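# Tighten the shoelace knot down onto the upright shoe

## Task

Draw the lace's loose knot downward until it sits snug against the shoe, and make sure the shoe is still upright on the table when you finish.

## Robot and tools

Robot: two arms, left_arm and right_arm, each ending in a two-finger parallel gripper. The fingers extend along the gripper's own +z axis and close along its y axis. The reported hand position is the point between the finger pads, roughly 1 cm behind the tips. Bases, as calibrated in the scene frame: left_arm at (-0.042, +0.328, 0) m, right_arm at (-0.003, -0.308, 0) m, each with a tiny yaw.

Frames: the scene frame has its origin at table-top height, halfway between the nominal bases; +x points out across the table, +z up, and left_arm sits on the +y side (arm names do not match left/right in pictures). All reported positions, orientations (quat_wxyz) and velocities use the scene frame. Every offset you send is expressed along the axes of that arm's current Hand target, not the scene axes.

Row layout (shared by execute_actions and move): 14 numbers, each in [-1, 1]. First left_arm: dx, dy, dz, rx, ry, rz, opening; then right_arm in the same order. Both arms always appear, even if one stays still. The six pose numbers are offsets from the Hand target held when the action or move began; 1.0 equals 0.6 m of travel or 180 degrees of turn, and rx, ry, rz form a single rotation vector. Opening is absolute, not an offset: +1 is fully open (0.094 m), -1 is shut. Sending 0 for all six pose numbers re-requests the current Hand target; to keep a gripper as it is, repeat its present opening, since 0 means half open.

execute_actions: actions is a list of actions; each action is a table of at most 15 rows, one per 1/30 s step; a shorter table repeats its last row to fill 15. All rows inside one action count from the same start pose, while each new action or call starts from the updated Hand target, so repeating an offset keeps moving. cameras: list of names, ["all"], or []; unknown names invalidate the call. An empty actions list returns state plus all images.

move: target is one 14-number row or a list of up to 15 rows, all offsets measured from the Hand targets at the move's start. speed: m/s, 0.002 to 2.9, default 0.25 (rotation capped at twice that in rad/s); one value or one per target. blend: corner rounding in metres for lists; 0 stops at each point. opening_speed: rate on the -1..+1 scale per second, at least 0.2; use it for gentle closing. grip_force: newtons per pad, 10 to 50, one value or one per arm; it persists. blocking=false returns early while the move continues. Moves last 0.5 s minimum and are cut at 10 s. They do not avoid obstacles or the other arm. The result adds a move: line giving the ending (done, off_target, moving, held, fault) and any limits (paced means a pose was clipped, held means steps were withheld). done means within 10 mm and 2 degrees; neither done nor off_target tells you about contact.

wait: seconds 0 to 10; arms keep their last command; a running move carries on. stop: brakes a running move (needs some distance). zoom_image: camera plus region [x0, y0, x1, y1] in pixels, at most 504 by 504, only for cameras in the latest images. finished_scene: scene number; ends the scene irreversibly, so only call it once the knot is snug and the shoe upright.

Result lines: end_effector_position (m) and end_effector_quat_wxyz; Hand target (the last commanded pose after clipping, base for the next offsets); Tool commands; grip_measured (opening on the -1..+1 scale, may read a couple of mm wide when empty, narrower than a squeezed part); Joint positions (last value per arm is finger gap in m); Joint velocities, or a note that they are within noise; Joint torques (gravity included; entries 1 to 3 wrap at ±28 N m); MOTOR HOT and OVER-TEMPERATURE FAULT warnings.

Control behaviour: each step the commanded orientation is limited to 40 degrees from the measured one. Grippers can rest a few cm away from the command from friction and weight alone; if short, send the missing distance as a new offset. Joint ranges (rad): waist -2.618..3.054, shoulder 0..3.142, elbow 0..3.142 (straight 2.901), wrist pitch and yaw ±1.571, wrist roll ±2.094.

Cameras: cam_head_left, cam_head_right, cam_high, cam_low, cam_left_wrist, cam_right_wrist, each 896x504. Calibration matrices are supplied; fixed cameras may have shifted up to about 2.3 degrees and 9 mm, and wrist views can lag during motion.

Avoid: tipping the shoe or pulling it off the table; dropping or releasing things mid-motion; fast contacts and hard presses (speed and overshoot past contact raise force); any touch between the arms, including one gripper closing on the other's fingers; strain on a wrist camera cable; paths near an arm's own base (route around). A blocked arm keeps pushing, so command its target back past the gripper. Heat builds when holding loads, reaching far or pushing at unreachable poses: warning at 75 °C, at 90 °C the arm folds and idles, at 100 °C it drops.

Each tool is called after "Emit:" as name(argument=value, ...), one argument or row to a line, values as JSON.

## Session

Emit:
execute_actions(
  actions=[],
)

Scene clock: 0.00 s.
left_arm: end_effector_position=(+0.3531, +0.2853, +0.1002) grip_measured=+1.000 end_effector_quat_wxyz=(+0.577, +0.047, +0.815, -0.036) | right_arm: end_effector_position=(+0.4009, -0.3375, +0.1062) grip_measured=+1.000 end_effector_quat_wxyz=(+0.601, +0.058, +0.792, -0.090)
Joint positions: left_arm=[-0.085 1.518 0.369 0.81 0.018 0.002 0.094] | right_arm=[0.056 1.598 0.372 0.954 0.243 -0.008 0.094]
Joint velocities: within noise
Joint torques (N m): no reading
Heat: left arm: 30 °C; right arm: 32 °C.
Hand target: left_arm +0.3530, +0.2853, +0.0999; +0.575, +0.047, +0.816, -0.036 | right_arm +0.4029, -0.3376, +0.1122; +0.608, +0.059, +0.787, -0.089
Tool commands: left_gripper/opening=+1.0 right_gripper/opening=+1.0

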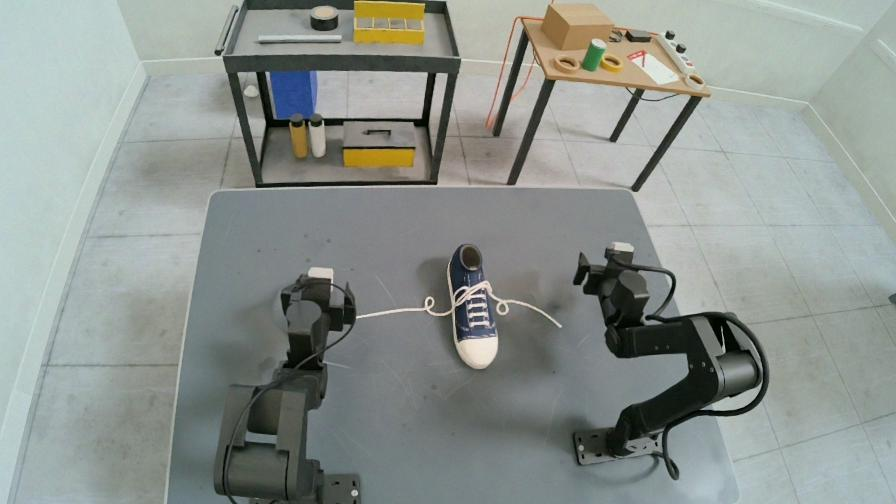

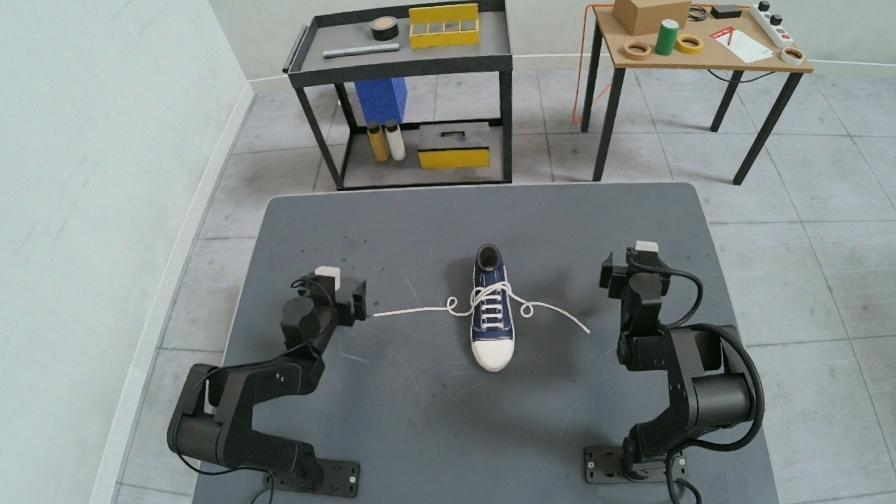

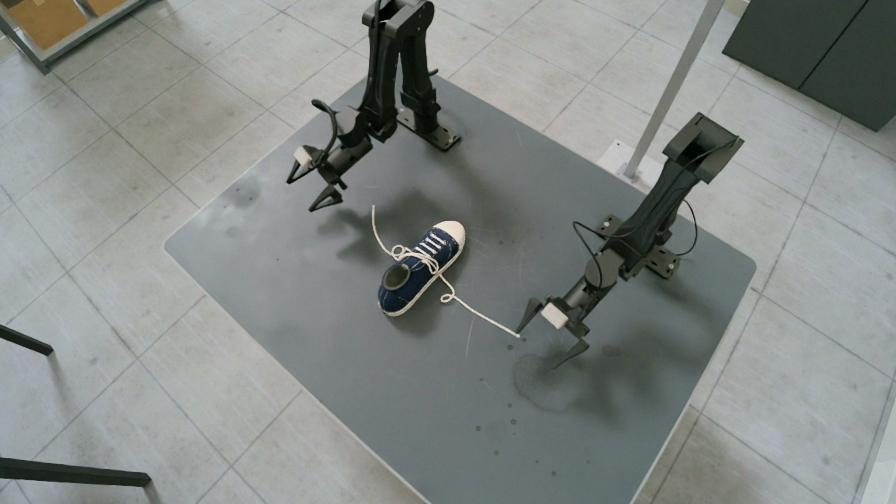

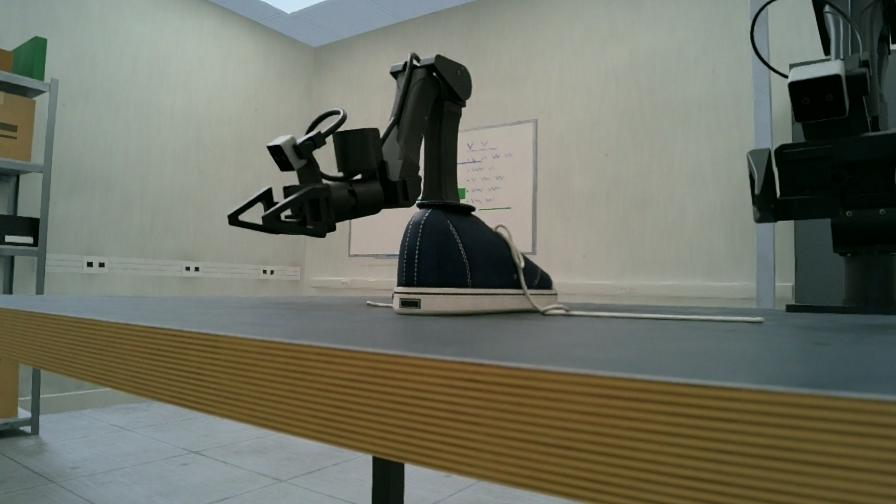

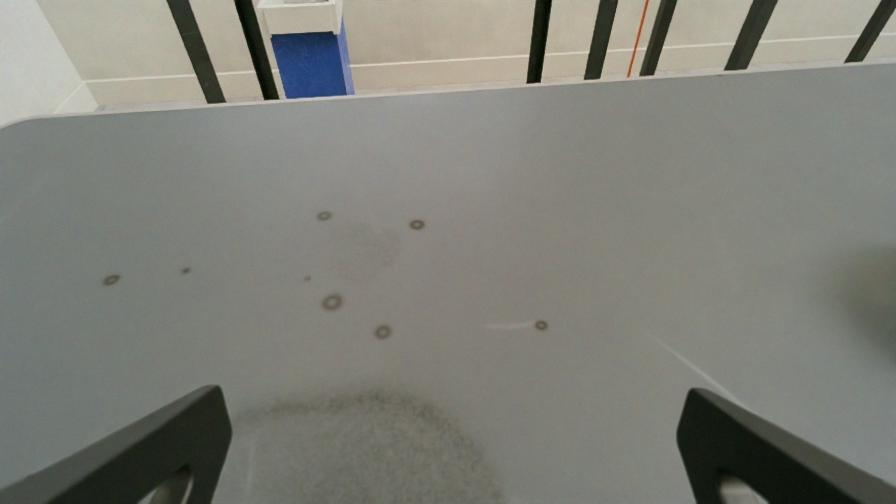

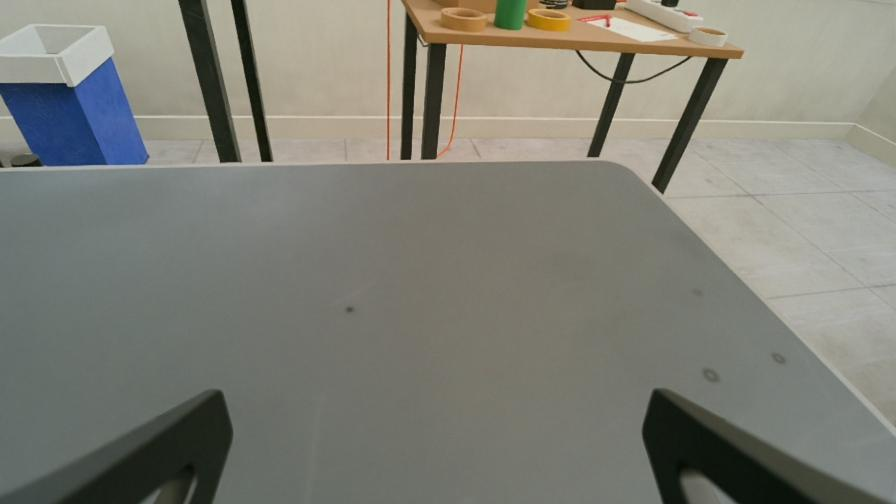

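Emit:
zoom_image(
  camera="cam_head_right",
  region=[350, 220, 610, 390],
)

Emit:
zoom_image(
  camera="cam_high",
  region=[340, 190, 540, 340],
)

Emit:
zoom_image(
  camera="cam_low",
  region=[360, 180, 780, 340],
)

Scaled by 1.938 from the camera's 896x504 image, which has a finer 1280x720 frame.

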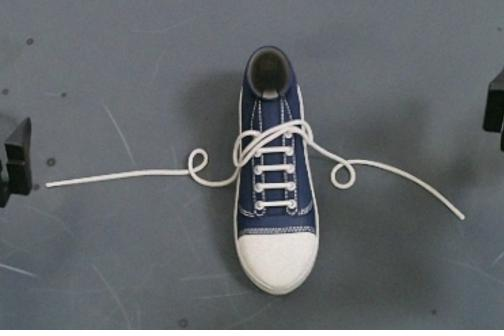

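Scaled by 2.520 from the camera's 896x504 image, which has a finer 1280x720 frame.

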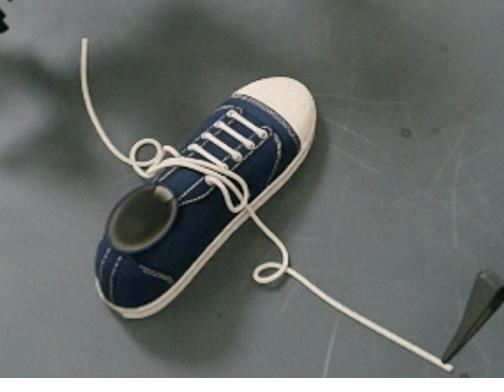

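Scaled by 1.200 from the camera's 896x504 image, which has a finer 1280x720 frame.

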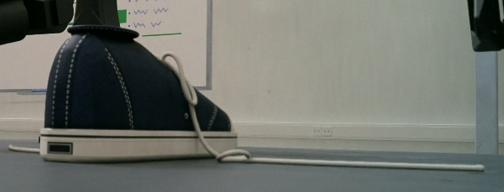

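Emit:
move(
  target=[-0.021,-0.163,-0.037,0.280,0.3176,0.3997,0,0.0237,0.1708,-0.1937,-0.2637,0.3546,-0.3056,0],
  speed=0.4,
  cameras=["all"],
)

Scene clock: 7.37 s.
left_arm: end_effector_position=(+0.3231, +0.1905, +0.1207) grip_measured=+0.002 end_effector_quat_wxyz=(+0.007, +0.704, +0.710, +0.002) | right_arm: end_effector_position=(+0.3058, -0.2155, +0.1188) grip_measured=+0.002 end_effector_quat_wxyz=(+0.001, -0.468, +0.883, +0.001)
Joint positions: left_arm=[-0.344 2.021 1.84 -1.375 0.002 1.202 0.047] | right_arm=[0.31 1.762 1.489 -1.296 -0.003 -0.689 0.047]
Joint torques (N m): left_arm=[-0.05 -8.38 9.17 -0.17 -0.06 0.06] | right_arm=[0.32 -7.35 9.68 0.21 0 -0.07]
Heat: left arm: 31 °C; right arm: 33 °C.
Hand target: left_arm +0.3251, +0.1903, +0.1198; +0.000, +0.707, +0.707, +0.000 | right_arm +0.3101, -0.2129, +0.1200; -0.001, -0.474, +0.880, +0.000
Off the commanded pose: left_arm 0.002 m, 1 deg | right_arm 0.005 m, 1 deg.
move: done
camera_calibration:
cam_left_wrist: T_world_to_cam=[[-0.999302, -0.0144509, -0.0344625, 0.332088], [-0.027853, 0.902844, 0.429065, -0.178969], [0.0249139, 0.429725, -0.902616, 0.109183], [0, 0, 0, 1]] pos_world=[0.324151, 0.119462, 0.186785]
cam_right_wrist: T_world_to_cam=[[0.840992, -0.54103, 0.00441772, -0.377675], [-0.494567, -0.765406, 0.411774, -0.0240089], [-0.219401, -0.348484, -0.911275, 0.189214], [0, 0, 0, 1]] pos_world=[0.347262, -0.156772, 0.183981]

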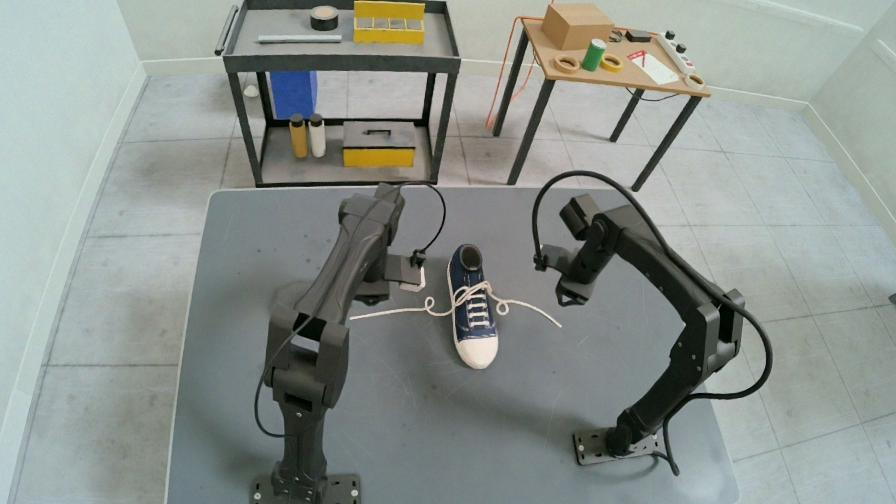

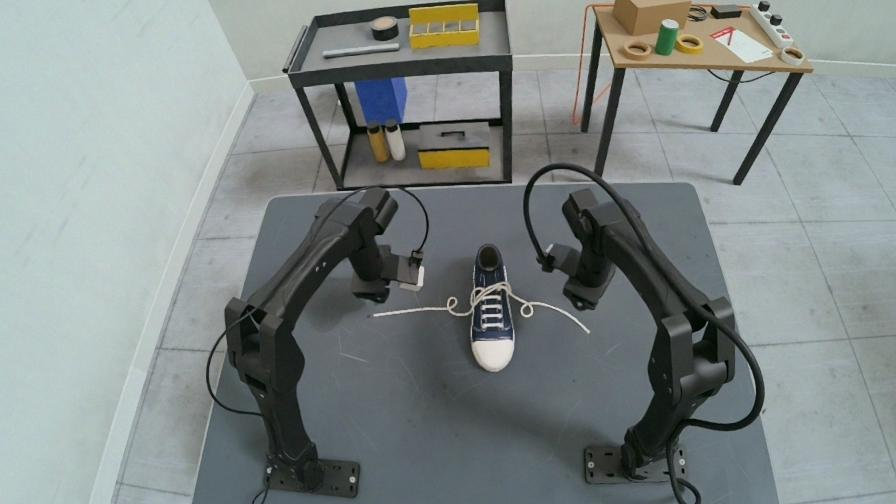

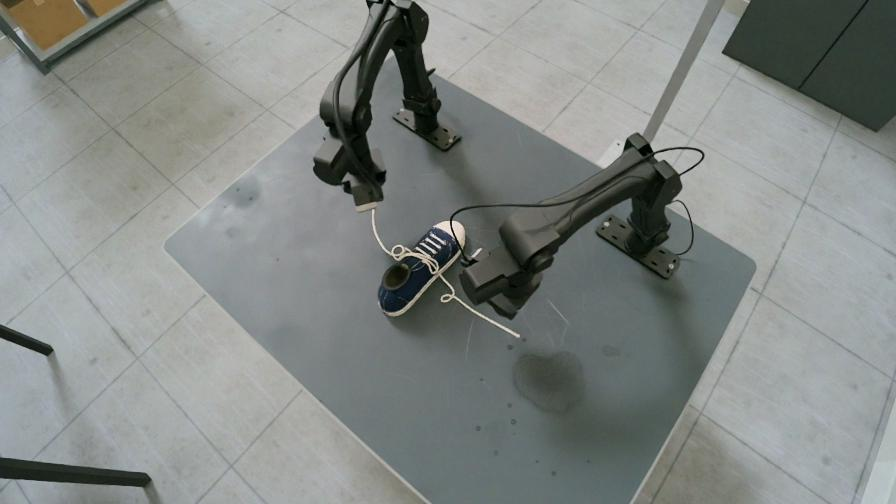

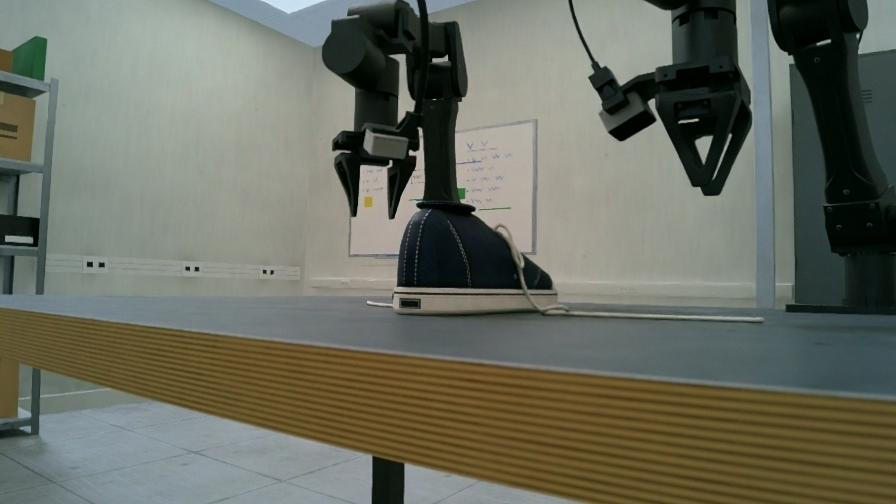

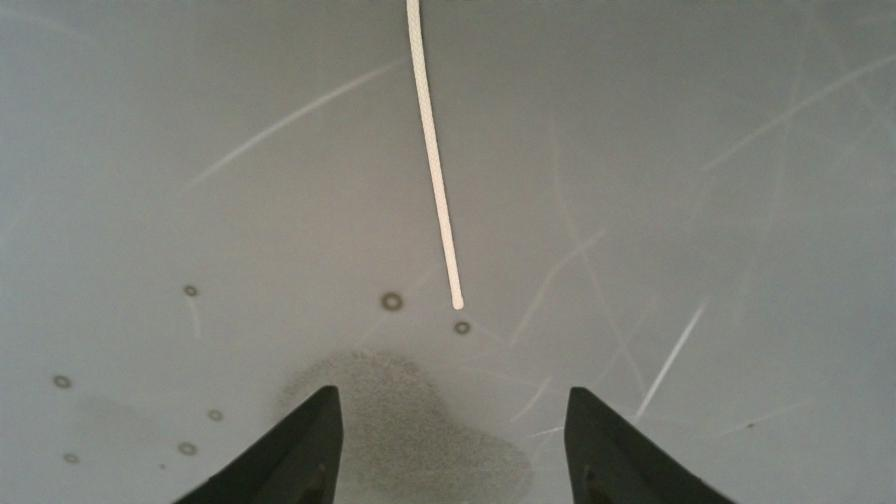

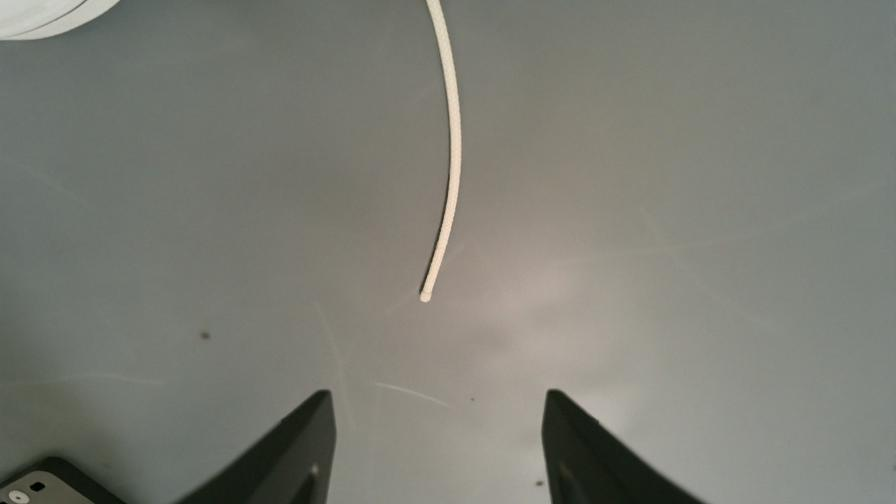

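Emit:
move(
  target=[0,0.009,0.158,0,0,0,0,0,0,0.158,0,0,0,0],
  speed=0.2,
  cameras=["cam_low","cam_left_wrist","cam_right_wrist","cam_high"],
)

Scene clock: 10.63 s.
left_arm: end_effector_position=(+0.3328, +0.1870, +0.0340) grip_measured=+0.002 end_effector_quat_wxyz=(+0.009, +0.706, +0.708, +0.003) | right_arm: end_effector_position=(+0.3089, -0.2146, +0.0307) grip_measured=+0.002 end_effector_quat_wxyz=(+0.001, -0.469, +0.883, +0.001)
Joint positions: left_arm=[-0.344 2.094 1.602 -1.061 0.001 1.207 0.047] | right_arm=[0.31 1.841 1.229 -0.957 -0.003 -0.69 0.047]
Joint torques (N m): left_arm=[0.42 -9.61 5.24 0.11 -0.04 0.07] | right_arm=[0.44 -8.23 6.11 0.44 0.01 -0.12]
Heat: left arm: 32 °C; right arm: 33 °C.
Hand target: left_arm +0.3304, +0.1904, +0.0250; +0.000, +0.707, +0.707, +0.000 | right_arm +0.3100, -0.2129, +0.0252; -0.001, -0.474, +0.880, +0.000
Off the commanded pose: left_arm 0.010 m, 1 deg | right_arm 0.006 m, 1 deg.
move: done
camera_calibration:
cam_left_wrist: T_world_to_cam=[[-0.999228, -0.00952573, -0.0381014, 0.337908], [-0.0249624, 0.903012, 0.428889, -0.13941], [0.0303205, 0.429509, -0.902554, 0.0303809], [0, 0, 0, 1]] pos_world=[0.333246, 0.116059, 0.100087]
cam_right_wrist: T_world_to_cam=[[0.841201, -0.540703, 0.00461006, -0.379448], [-0.494388, -0.765637, 0.411559, 0.0143715], [-0.219002, -0.348483, -0.911371, 0.109886], [0, 0, 0, 1]] pos_world=[0.350362, -0.155872, 0.0959813]
Images, in order (width x height): cam_high 896x504, cam_low 896x504, cam_left_wrist 896x504, cam_right_wrist 896x504.

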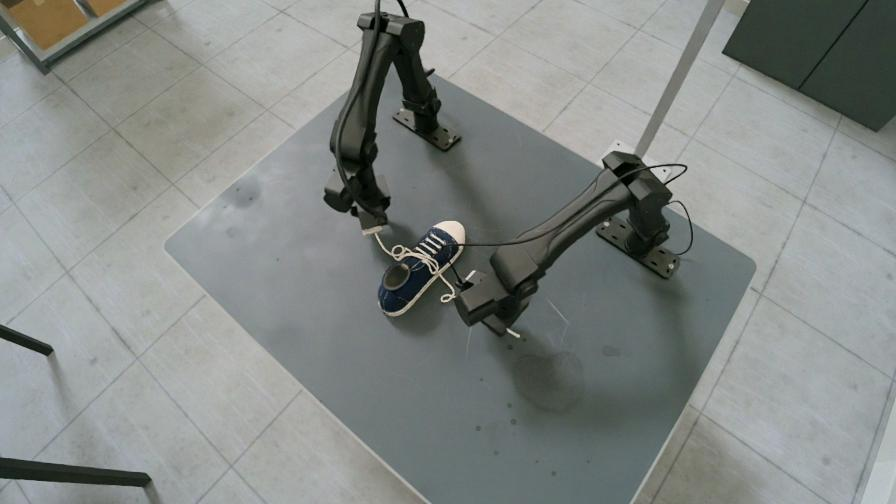

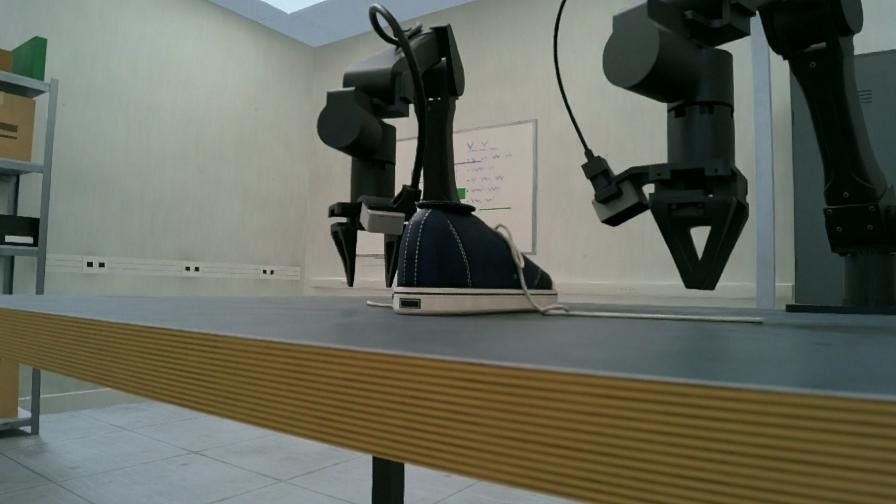

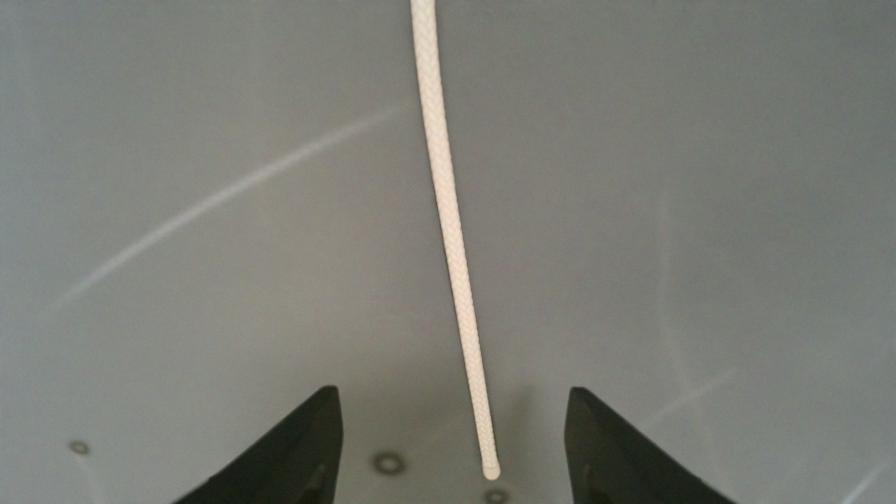

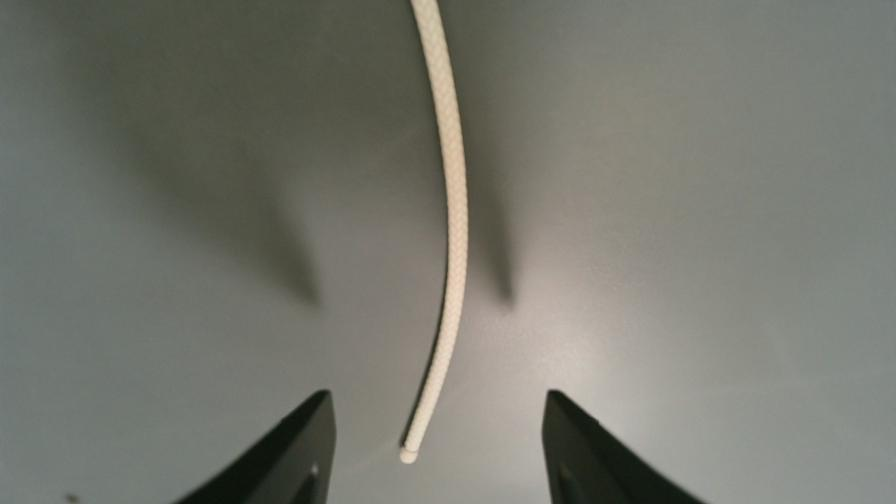

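Emit:
move(
  target=[0,0,0.032,0,0,0,0,0,0,0.027,0,0,0,0],
  speed=0.05,
  cameras=["cam_low","cam_left_wrist","cam_right_wrist"],
)

Scene clock: 11.93 s.
left_arm: end_effector_position=(+0.3355, +0.1860, +0.0195) grip_measured=+0.002 end_effector_quat_wxyz=(+0.015, +0.706, +0.708, +0.006) | right_arm: end_effector_position=(+0.3109, -0.2140, +0.0170) grip_measured=+0.002 end_effector_quat_wxyz=(+0.005, -0.469, +0.883, +0.000)
Joint positions: left_arm=[-0.344 2.107 1.563 -0.994 0.001 1.207 0.047] | right_arm=[0.31 1.861 1.196 -0.896 -0.003 -0.69 0.047]
Joint torques (N m): left_arm=[0.4 -8.96 4.77 0.13 -0.04 0.07] | right_arm=[0.34 -8.02 5.5 0.42 0.02 -0.09]
Heat: left arm: 32 °C; right arm: 33 °C.
Hand target: left_arm +0.3303, +0.1904, +0.0057; +0.000, +0.707, +0.707, +0.000 | right_arm +0.3099, -0.2129, +0.0090; -0.001, -0.474, +0.880, +0.000
Off the commanded pose: left_arm 0.015 m, 2 deg | right_arm 0.008 m, 1 deg.
move: off_target (left_arm)
camera_calibration:
cam_left_wrist: T_world_to_cam=[[-0.99866, -0.00969568, -0.0508404, 0.340167], [-0.0303785, 0.905098, 0.424116, -0.130574], [0.0419035, 0.425092, -0.90418, 0.0146234], [0, 0, 0, 1]] pos_world=[0.335132, 0.115264, 0.0858952]
cam_right_wrist: T_world_to_cam=[[0.841326, -0.54043, 0.0103476, -0.380823], [-0.497566, -0.766833, 0.405458, 0.0222363], [-0.211187, -0.346271, -0.914055, 0.0961227], [0, 0, 0, 1]] pos_world=[0.35176, -0.155472, 0.0827862]
Images, in order (width x height): cam_low 896x504, cam_left_wrist 896x504, cam_right_wrist 896x504.

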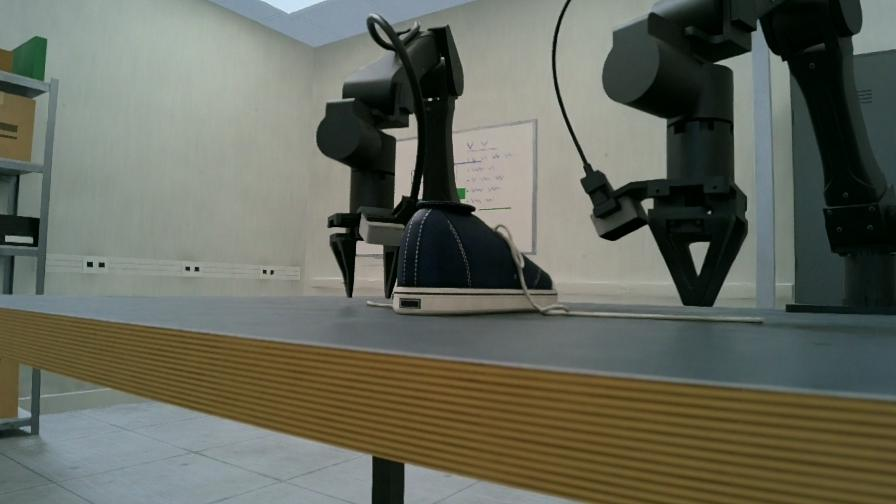

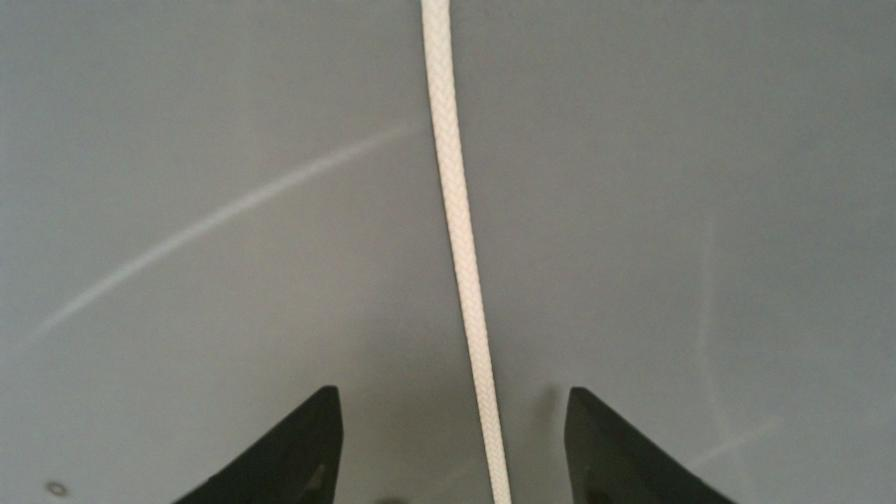

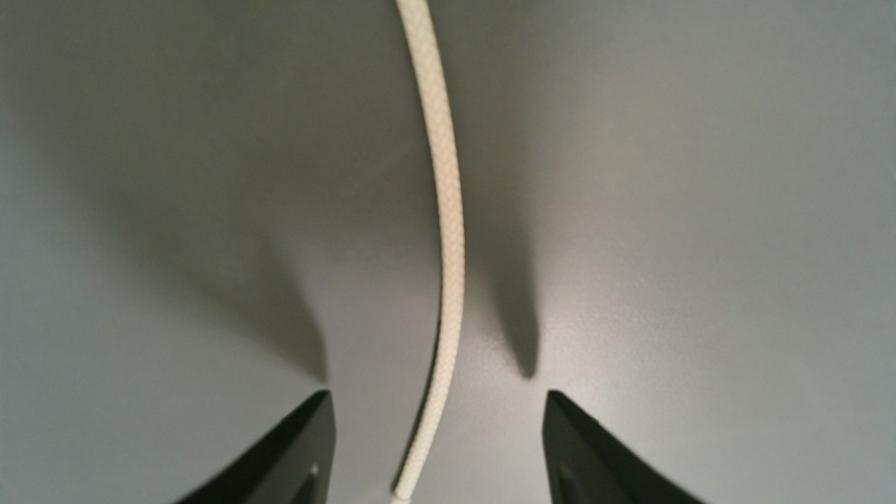

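Emit:
move(
  target=[0,-0.007,0.0175,0,0,0,0,-0.022,0,0.0125,0,0,0,0],
  speed=0.05,
  cameras=["cam_left_wrist","cam_right_wrist"],
)

Scene clock: 13.27 s.
left_arm: end_effector_position=(+0.3325, +0.1871, +0.0092) grip_measured=+0.002 end_effector_quat_wxyz=(+0.015, +0.706, +0.708, +0.006) | right_arm: end_effector_position=(+0.3098, -0.2100, +0.0082) grip_measured=+0.002 end_effector_quat_wxyz=(-0.005, -0.471, +0.882, -0.003)
Joint positions: left_arm=[-0.344 2.107 1.52 -0.95 0.001 1.207 0.047] | right_arm=[0.328 1.893 1.2 -0.888 0.008 -0.676 0.047]
Joint torques (N m): left_arm=[0.09 -8.91 4.62 0.14 -0.04 0.02] | right_arm=[0.79 -6.65 8.1 0.51 -0.12 0.01]
Heat: left arm: 32 °C; right arm: 33 °C.
Hand target: left_arm +0.3261, +0.1904, -0.0048; +0.000, +0.707, +0.707, +0.000 | right_arm +0.3172, -0.2020, +0.0015; -0.001, -0.474, +0.880, +0.000
Off the commanded pose: left_arm 0.016 m, 2 deg | right_arm 0.013 m, 1 deg.
move: off_target (left_arm, right_arm)
camera_calibration:
cam_left_wrist: T_world_to_cam=[[-0.998602, -0.00974507, -0.0519553, 0.336629], [-0.0308826, 0.905237, 0.423783, -0.127211], [0.0429021, 0.424795, -0.904273, 0.00464079], [0, 0, 0, 1]] pos_world=[0.33203, 0.116465, 0.0755959]
cam_right_wrist: T_world_to_cam=[[0.843723, -0.536743, 0.00621447, -0.377592], [-0.487973, -0.762133, 0.425484, 0.0262616], [-0.223639, -0.362023, -0.904945, 0.0897507], [0, 0, 0, 1]] pos_world=[0.35147, -0.150163, 0.0723921]
Images, in order (width x height): cam_left_wrist 896x504, cam_right_wrist 896x504.

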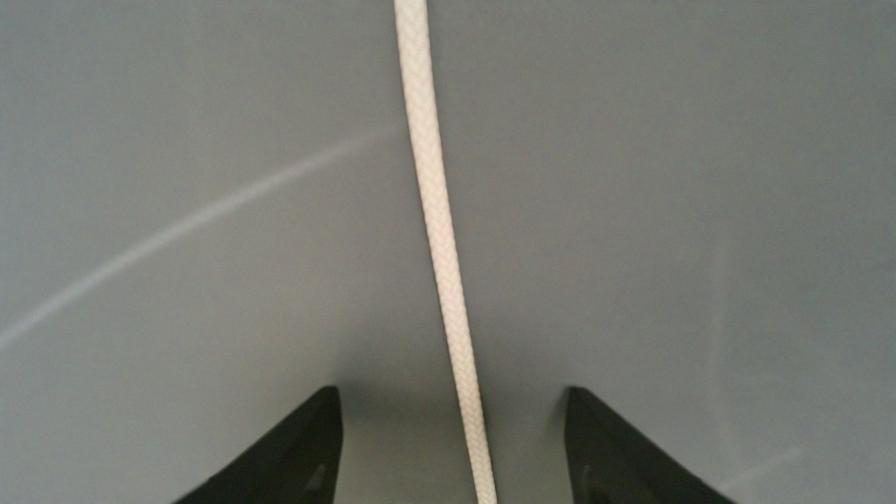

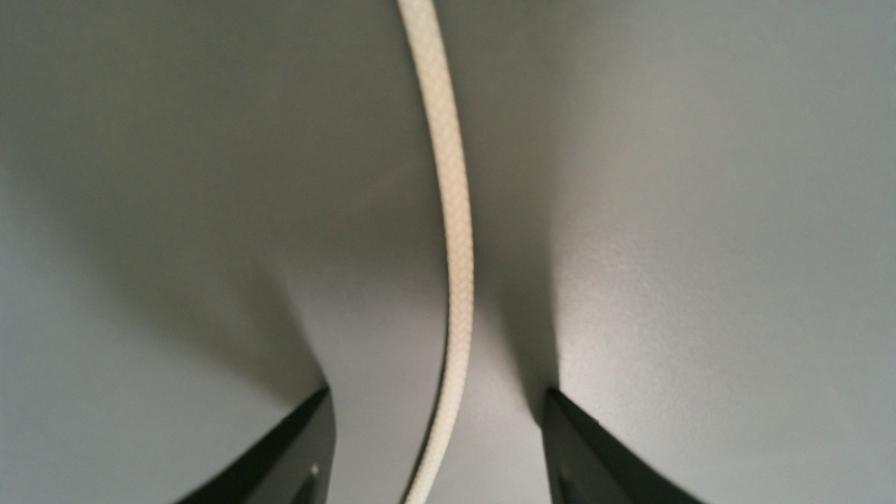

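Emit:
move(
  target=[0,0,0,0,0,0,-1,0,0,0,0,0,0,-1],
  opening_speed=1.5,
  cameras=["cam_left_wrist","cam_right_wrist"],
)

Scene clock: 14.40 s.
left_arm: end_effector_position=(+0.3335, +0.1870, +0.0098) grip_measured=-0.991 end_effector_quat_wxyz=(+0.017, +0.706, +0.708, +0.008) | right_arm: end_effector_position=(+0.3107, -0.2087, +0.0083) grip_measured=-0.968 end_effector_quat_wxyz=(-0.004, -0.472, +0.882, -0.003)
Joint positions: left_arm=[-0.344 2.106 1.52 -0.947 0 1.207 0] | right_arm=[0.332 1.895 1.203 -0.887 0.008 -0.675 0.001]
Joint torques (N m): left_arm=[0.05 -8.76 4.68 0.11 -0.05 0.01] | right_arm=[0.83 -6.91 7.83 0.53 -0.13 0.06]
Heat: left arm: 32 °C; right arm: 33 °C.
Hand target: left_arm +0.3262, +0.1904, -0.0047; +0.000, +0.707, +0.707, +0.000 | right_arm +0.3172, -0.2019, +0.0015; -0.001, -0.474, +0.881, +0.000
Off the commanded pose: left_arm 0.017 m, 2 deg | right_arm 0.012 m, 1 deg.
move: off_target (left_arm, right_arm)
camera_calibration:
cam_left_wrist: T_world_to_cam=[[-0.998349, -0.00981412, -0.0565973, 0.337636], [-0.0328884, 0.905475, 0.423123, -0.126707], [0.0470949, 0.424286, -0.904303, 0.00395505], [0, 0, 0, 1]] pos_world=[0.332725, 0.116366, 0.0762985]
cam_right_wrist: T_world_to_cam=[[0.845167, -0.534448, 0.00766925, -0.377591], [-0.486837, -0.763793, 0.423804, 0.0268889], [-0.220644, -0.361919, -0.905721, 0.0895342], [0, 0, 0, 1]] pos_world=[0.351973, -0.148861, 0.0725933]
Images, in order (width x height): cam_left_wrist 896x504, cam_right_wrist 896x504.

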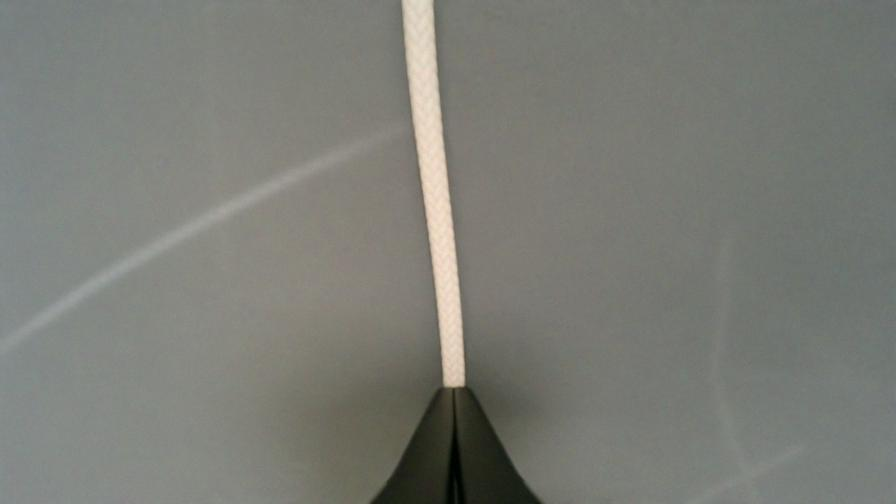

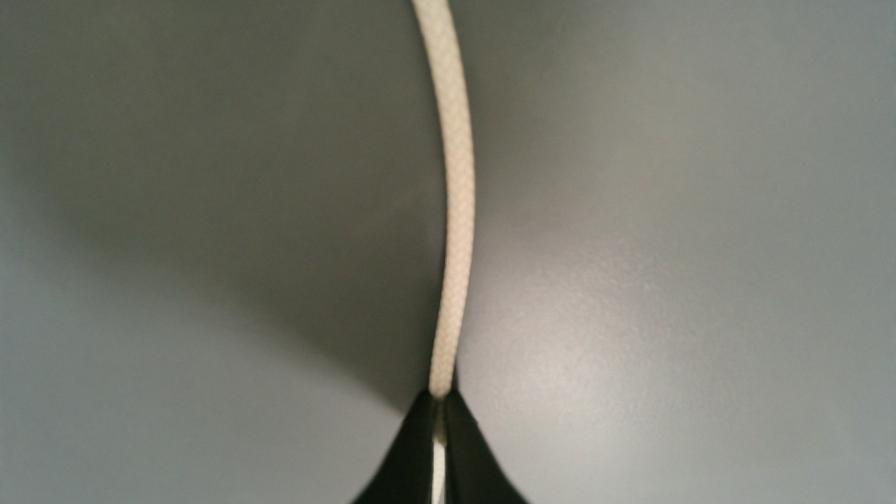

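Emit:
move(
  target=[0.1,0.032,-0.108,0,0,0,-1,0.058,0.094,-0.0975,0,0,-0.186,-1],
  speed=0.15,
  cameras=["all"],
)

Scene clock: 17.73 s.
left_arm: end_effector_position=(+0.3401, +0.2502, +0.0433) grip_measured=-0.991 end_effector_quat_wxyz=(-0.014, +0.705, +0.709, -0.009) | right_arm: end_effector_position=(+0.2567, -0.2024, +0.0531) grip_measured=-0.969 end_effector_quat_wxyz=(+0.008, +0.701, -0.713, +0.002)
Joint positions: left_arm=[-0.186 2.095 1.641 -1.15 0 1.363 0] | right_arm=[0.412 1.662 1.108 -1.03 0.009 -1.167 0.001]
Joint torques (N m): left_arm=[0.23 -12.82 8.84 -0.28 -0.05 0.07] | right_arm=[0.58 -11 5.56 0.18 -0.16 -0.11]
Heat: left arm: 32 °C; right arm: 33 °C.
Hand target: left_arm +0.3454, +0.2504, +0.0601; +0.000, +0.707, +0.707, +0.000 | right_arm +0.2510, -0.2000, +0.0601; +0.000, +0.707, -0.707, -0.001
Off the commanded pose: left_arm 0.018 m, 2 deg | right_arm 0.009 m, 1 deg.
move: off_target (left_arm)
camera_calibration:
cam_left_wrist: T_world_to_cam=[[-0.999868, -0.012325, 0.0105798, 0.345006], [-0.00637251, 0.896772, 0.442447, -0.205506], [-0.0149408, 0.442321, -0.896732, 0.0232827], [0, 0, 0, 1]] pos_world=[0.343999, 0.178246, 0.108154]
cam_right_wrist: T_world_to_cam=[[0.999963, 0.00785021, -0.00338648, -0.258281], [0.00854481, -0.904547, 0.426289, -0.169249], [0.000283227, -0.426303, -0.904581, 0.0507458], [0, 0, 0, 1]] pos_world=[0.259703, -0.129433, 0.117178]

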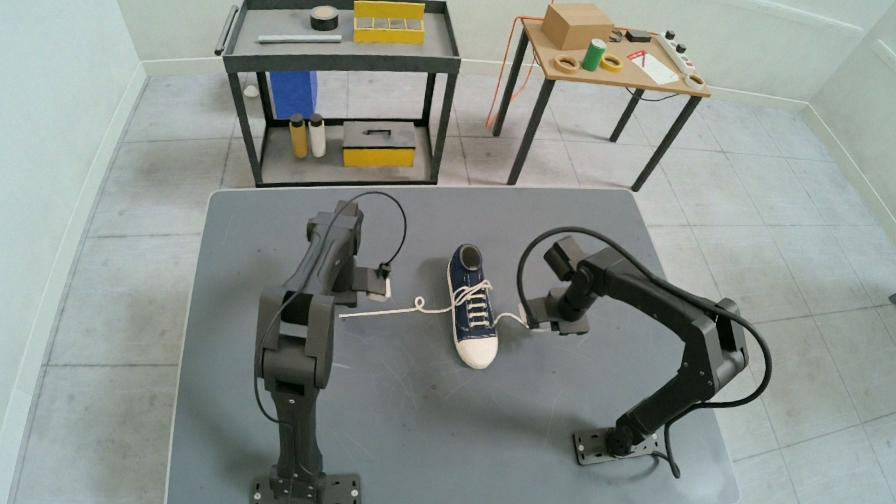

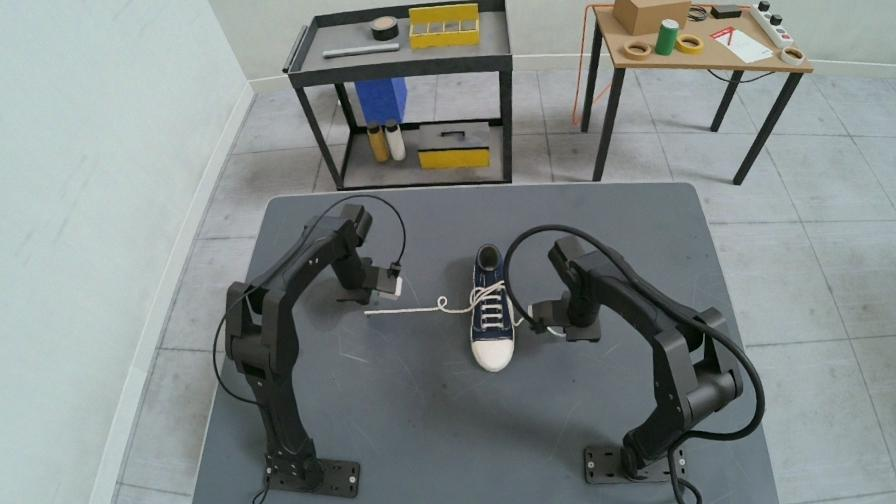

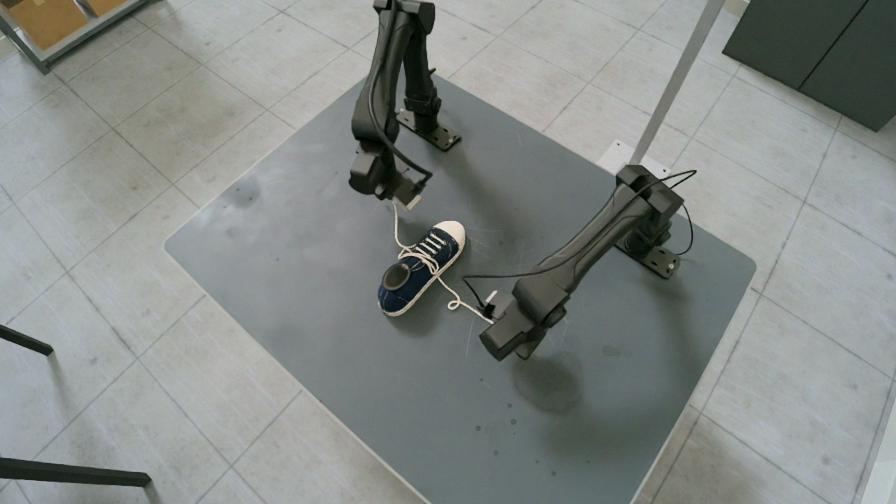

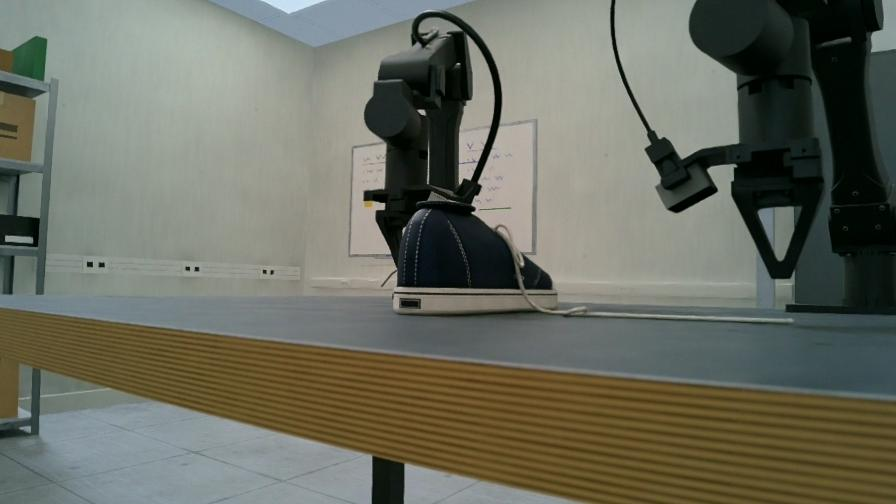

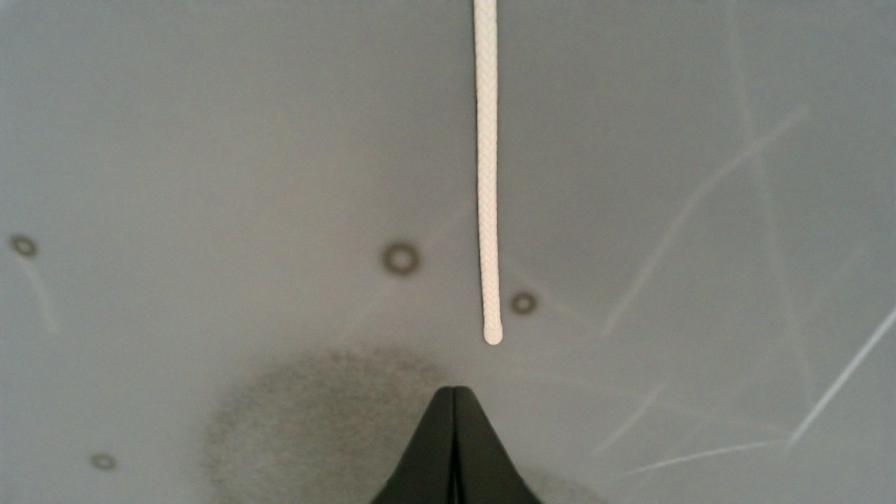

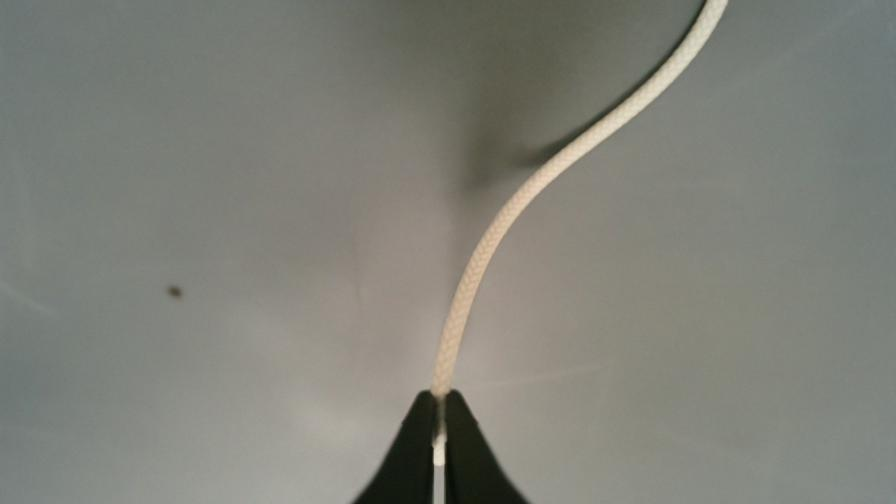

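Emit:
move(
  target=[
    [-0.059,-0.032,0.06,0,0,0,0,0.033,-0.157,0,0,0,0,-1],
    [-0.059,-0.032,0.122,0,0,0,0,0.033,-0.157,0,0,0,0,-1],
  ],
  speed=[0.15,0.06],
  cameras=["cam_left_wrist","cam_low"],
)

Scene clock: 22.03 s.
left_arm: end_effector_position=(+0.3287, +0.2147, +0.0063) grip_measured=-0.002 end_effector_quat_wxyz=(+0.004, +0.710, +0.705, +0.003) | right_arm: end_effector_position=(+0.3417, -0.2205, +0.0609) grip_measured=-0.969 end_effector_quat_wxyz=(-0.001, +0.706, -0.708, +0.006)
Joint positions: left_arm=[-0.282 2.088 1.477 -0.951 -0.001 1.279 0.047] | right_arm=[0.274 1.91 1.445 -1.097 0.009 -1.319 0.001]
Joint torques (N m): left_arm=[-0.14 -8.36 3.14 0.51 -0.02 -0.1] | right_arm=[-0.38 -8.53 9.5 0.19 -0.13 -0.07]
Heat: left arm: 32 °C; right arm: 33 °C.
Hand target: left_arm +0.3262, +0.2150, -0.0131; +0.000, +0.707, +0.707, +0.000 | right_arm +0.3452, -0.2196, +0.0600; +0.000, +0.708, -0.707, -0.001
Off the commanded pose: left_arm 0.020 m, 1 deg | right_arm 0.004 m, 1 deg.
move: off_target (left_arm)
camera_calibration:
cam_left_wrist: T_world_to_cam=[[-0.999526, 0.000238412, -0.0307973, 0.330977], [-0.0131596, 0.900784, 0.434069, -0.155951], [0.0278452, 0.434268, -0.900353, -0.00655965], [0, 0, 0, 1]] pos_world=[0.32895, 0.143248, 0.0719807]
Images, in order (width x height): cam_low 896x504, cam_left_wrist 896x504.

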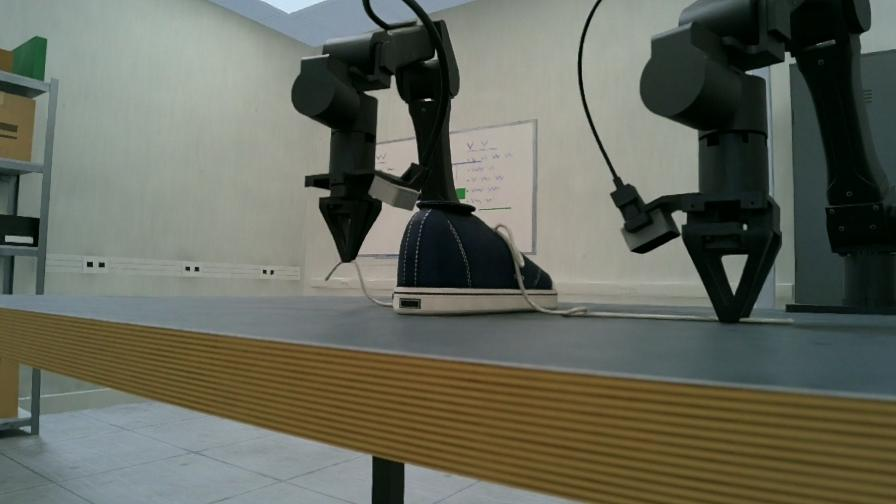

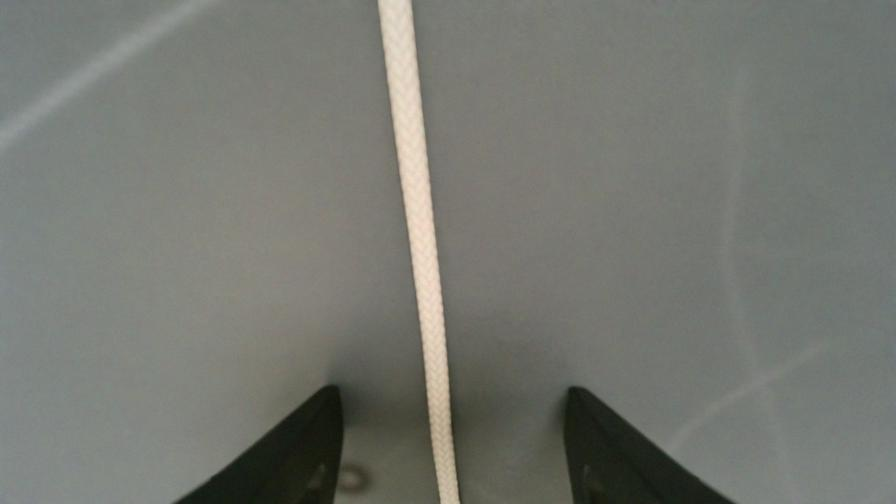

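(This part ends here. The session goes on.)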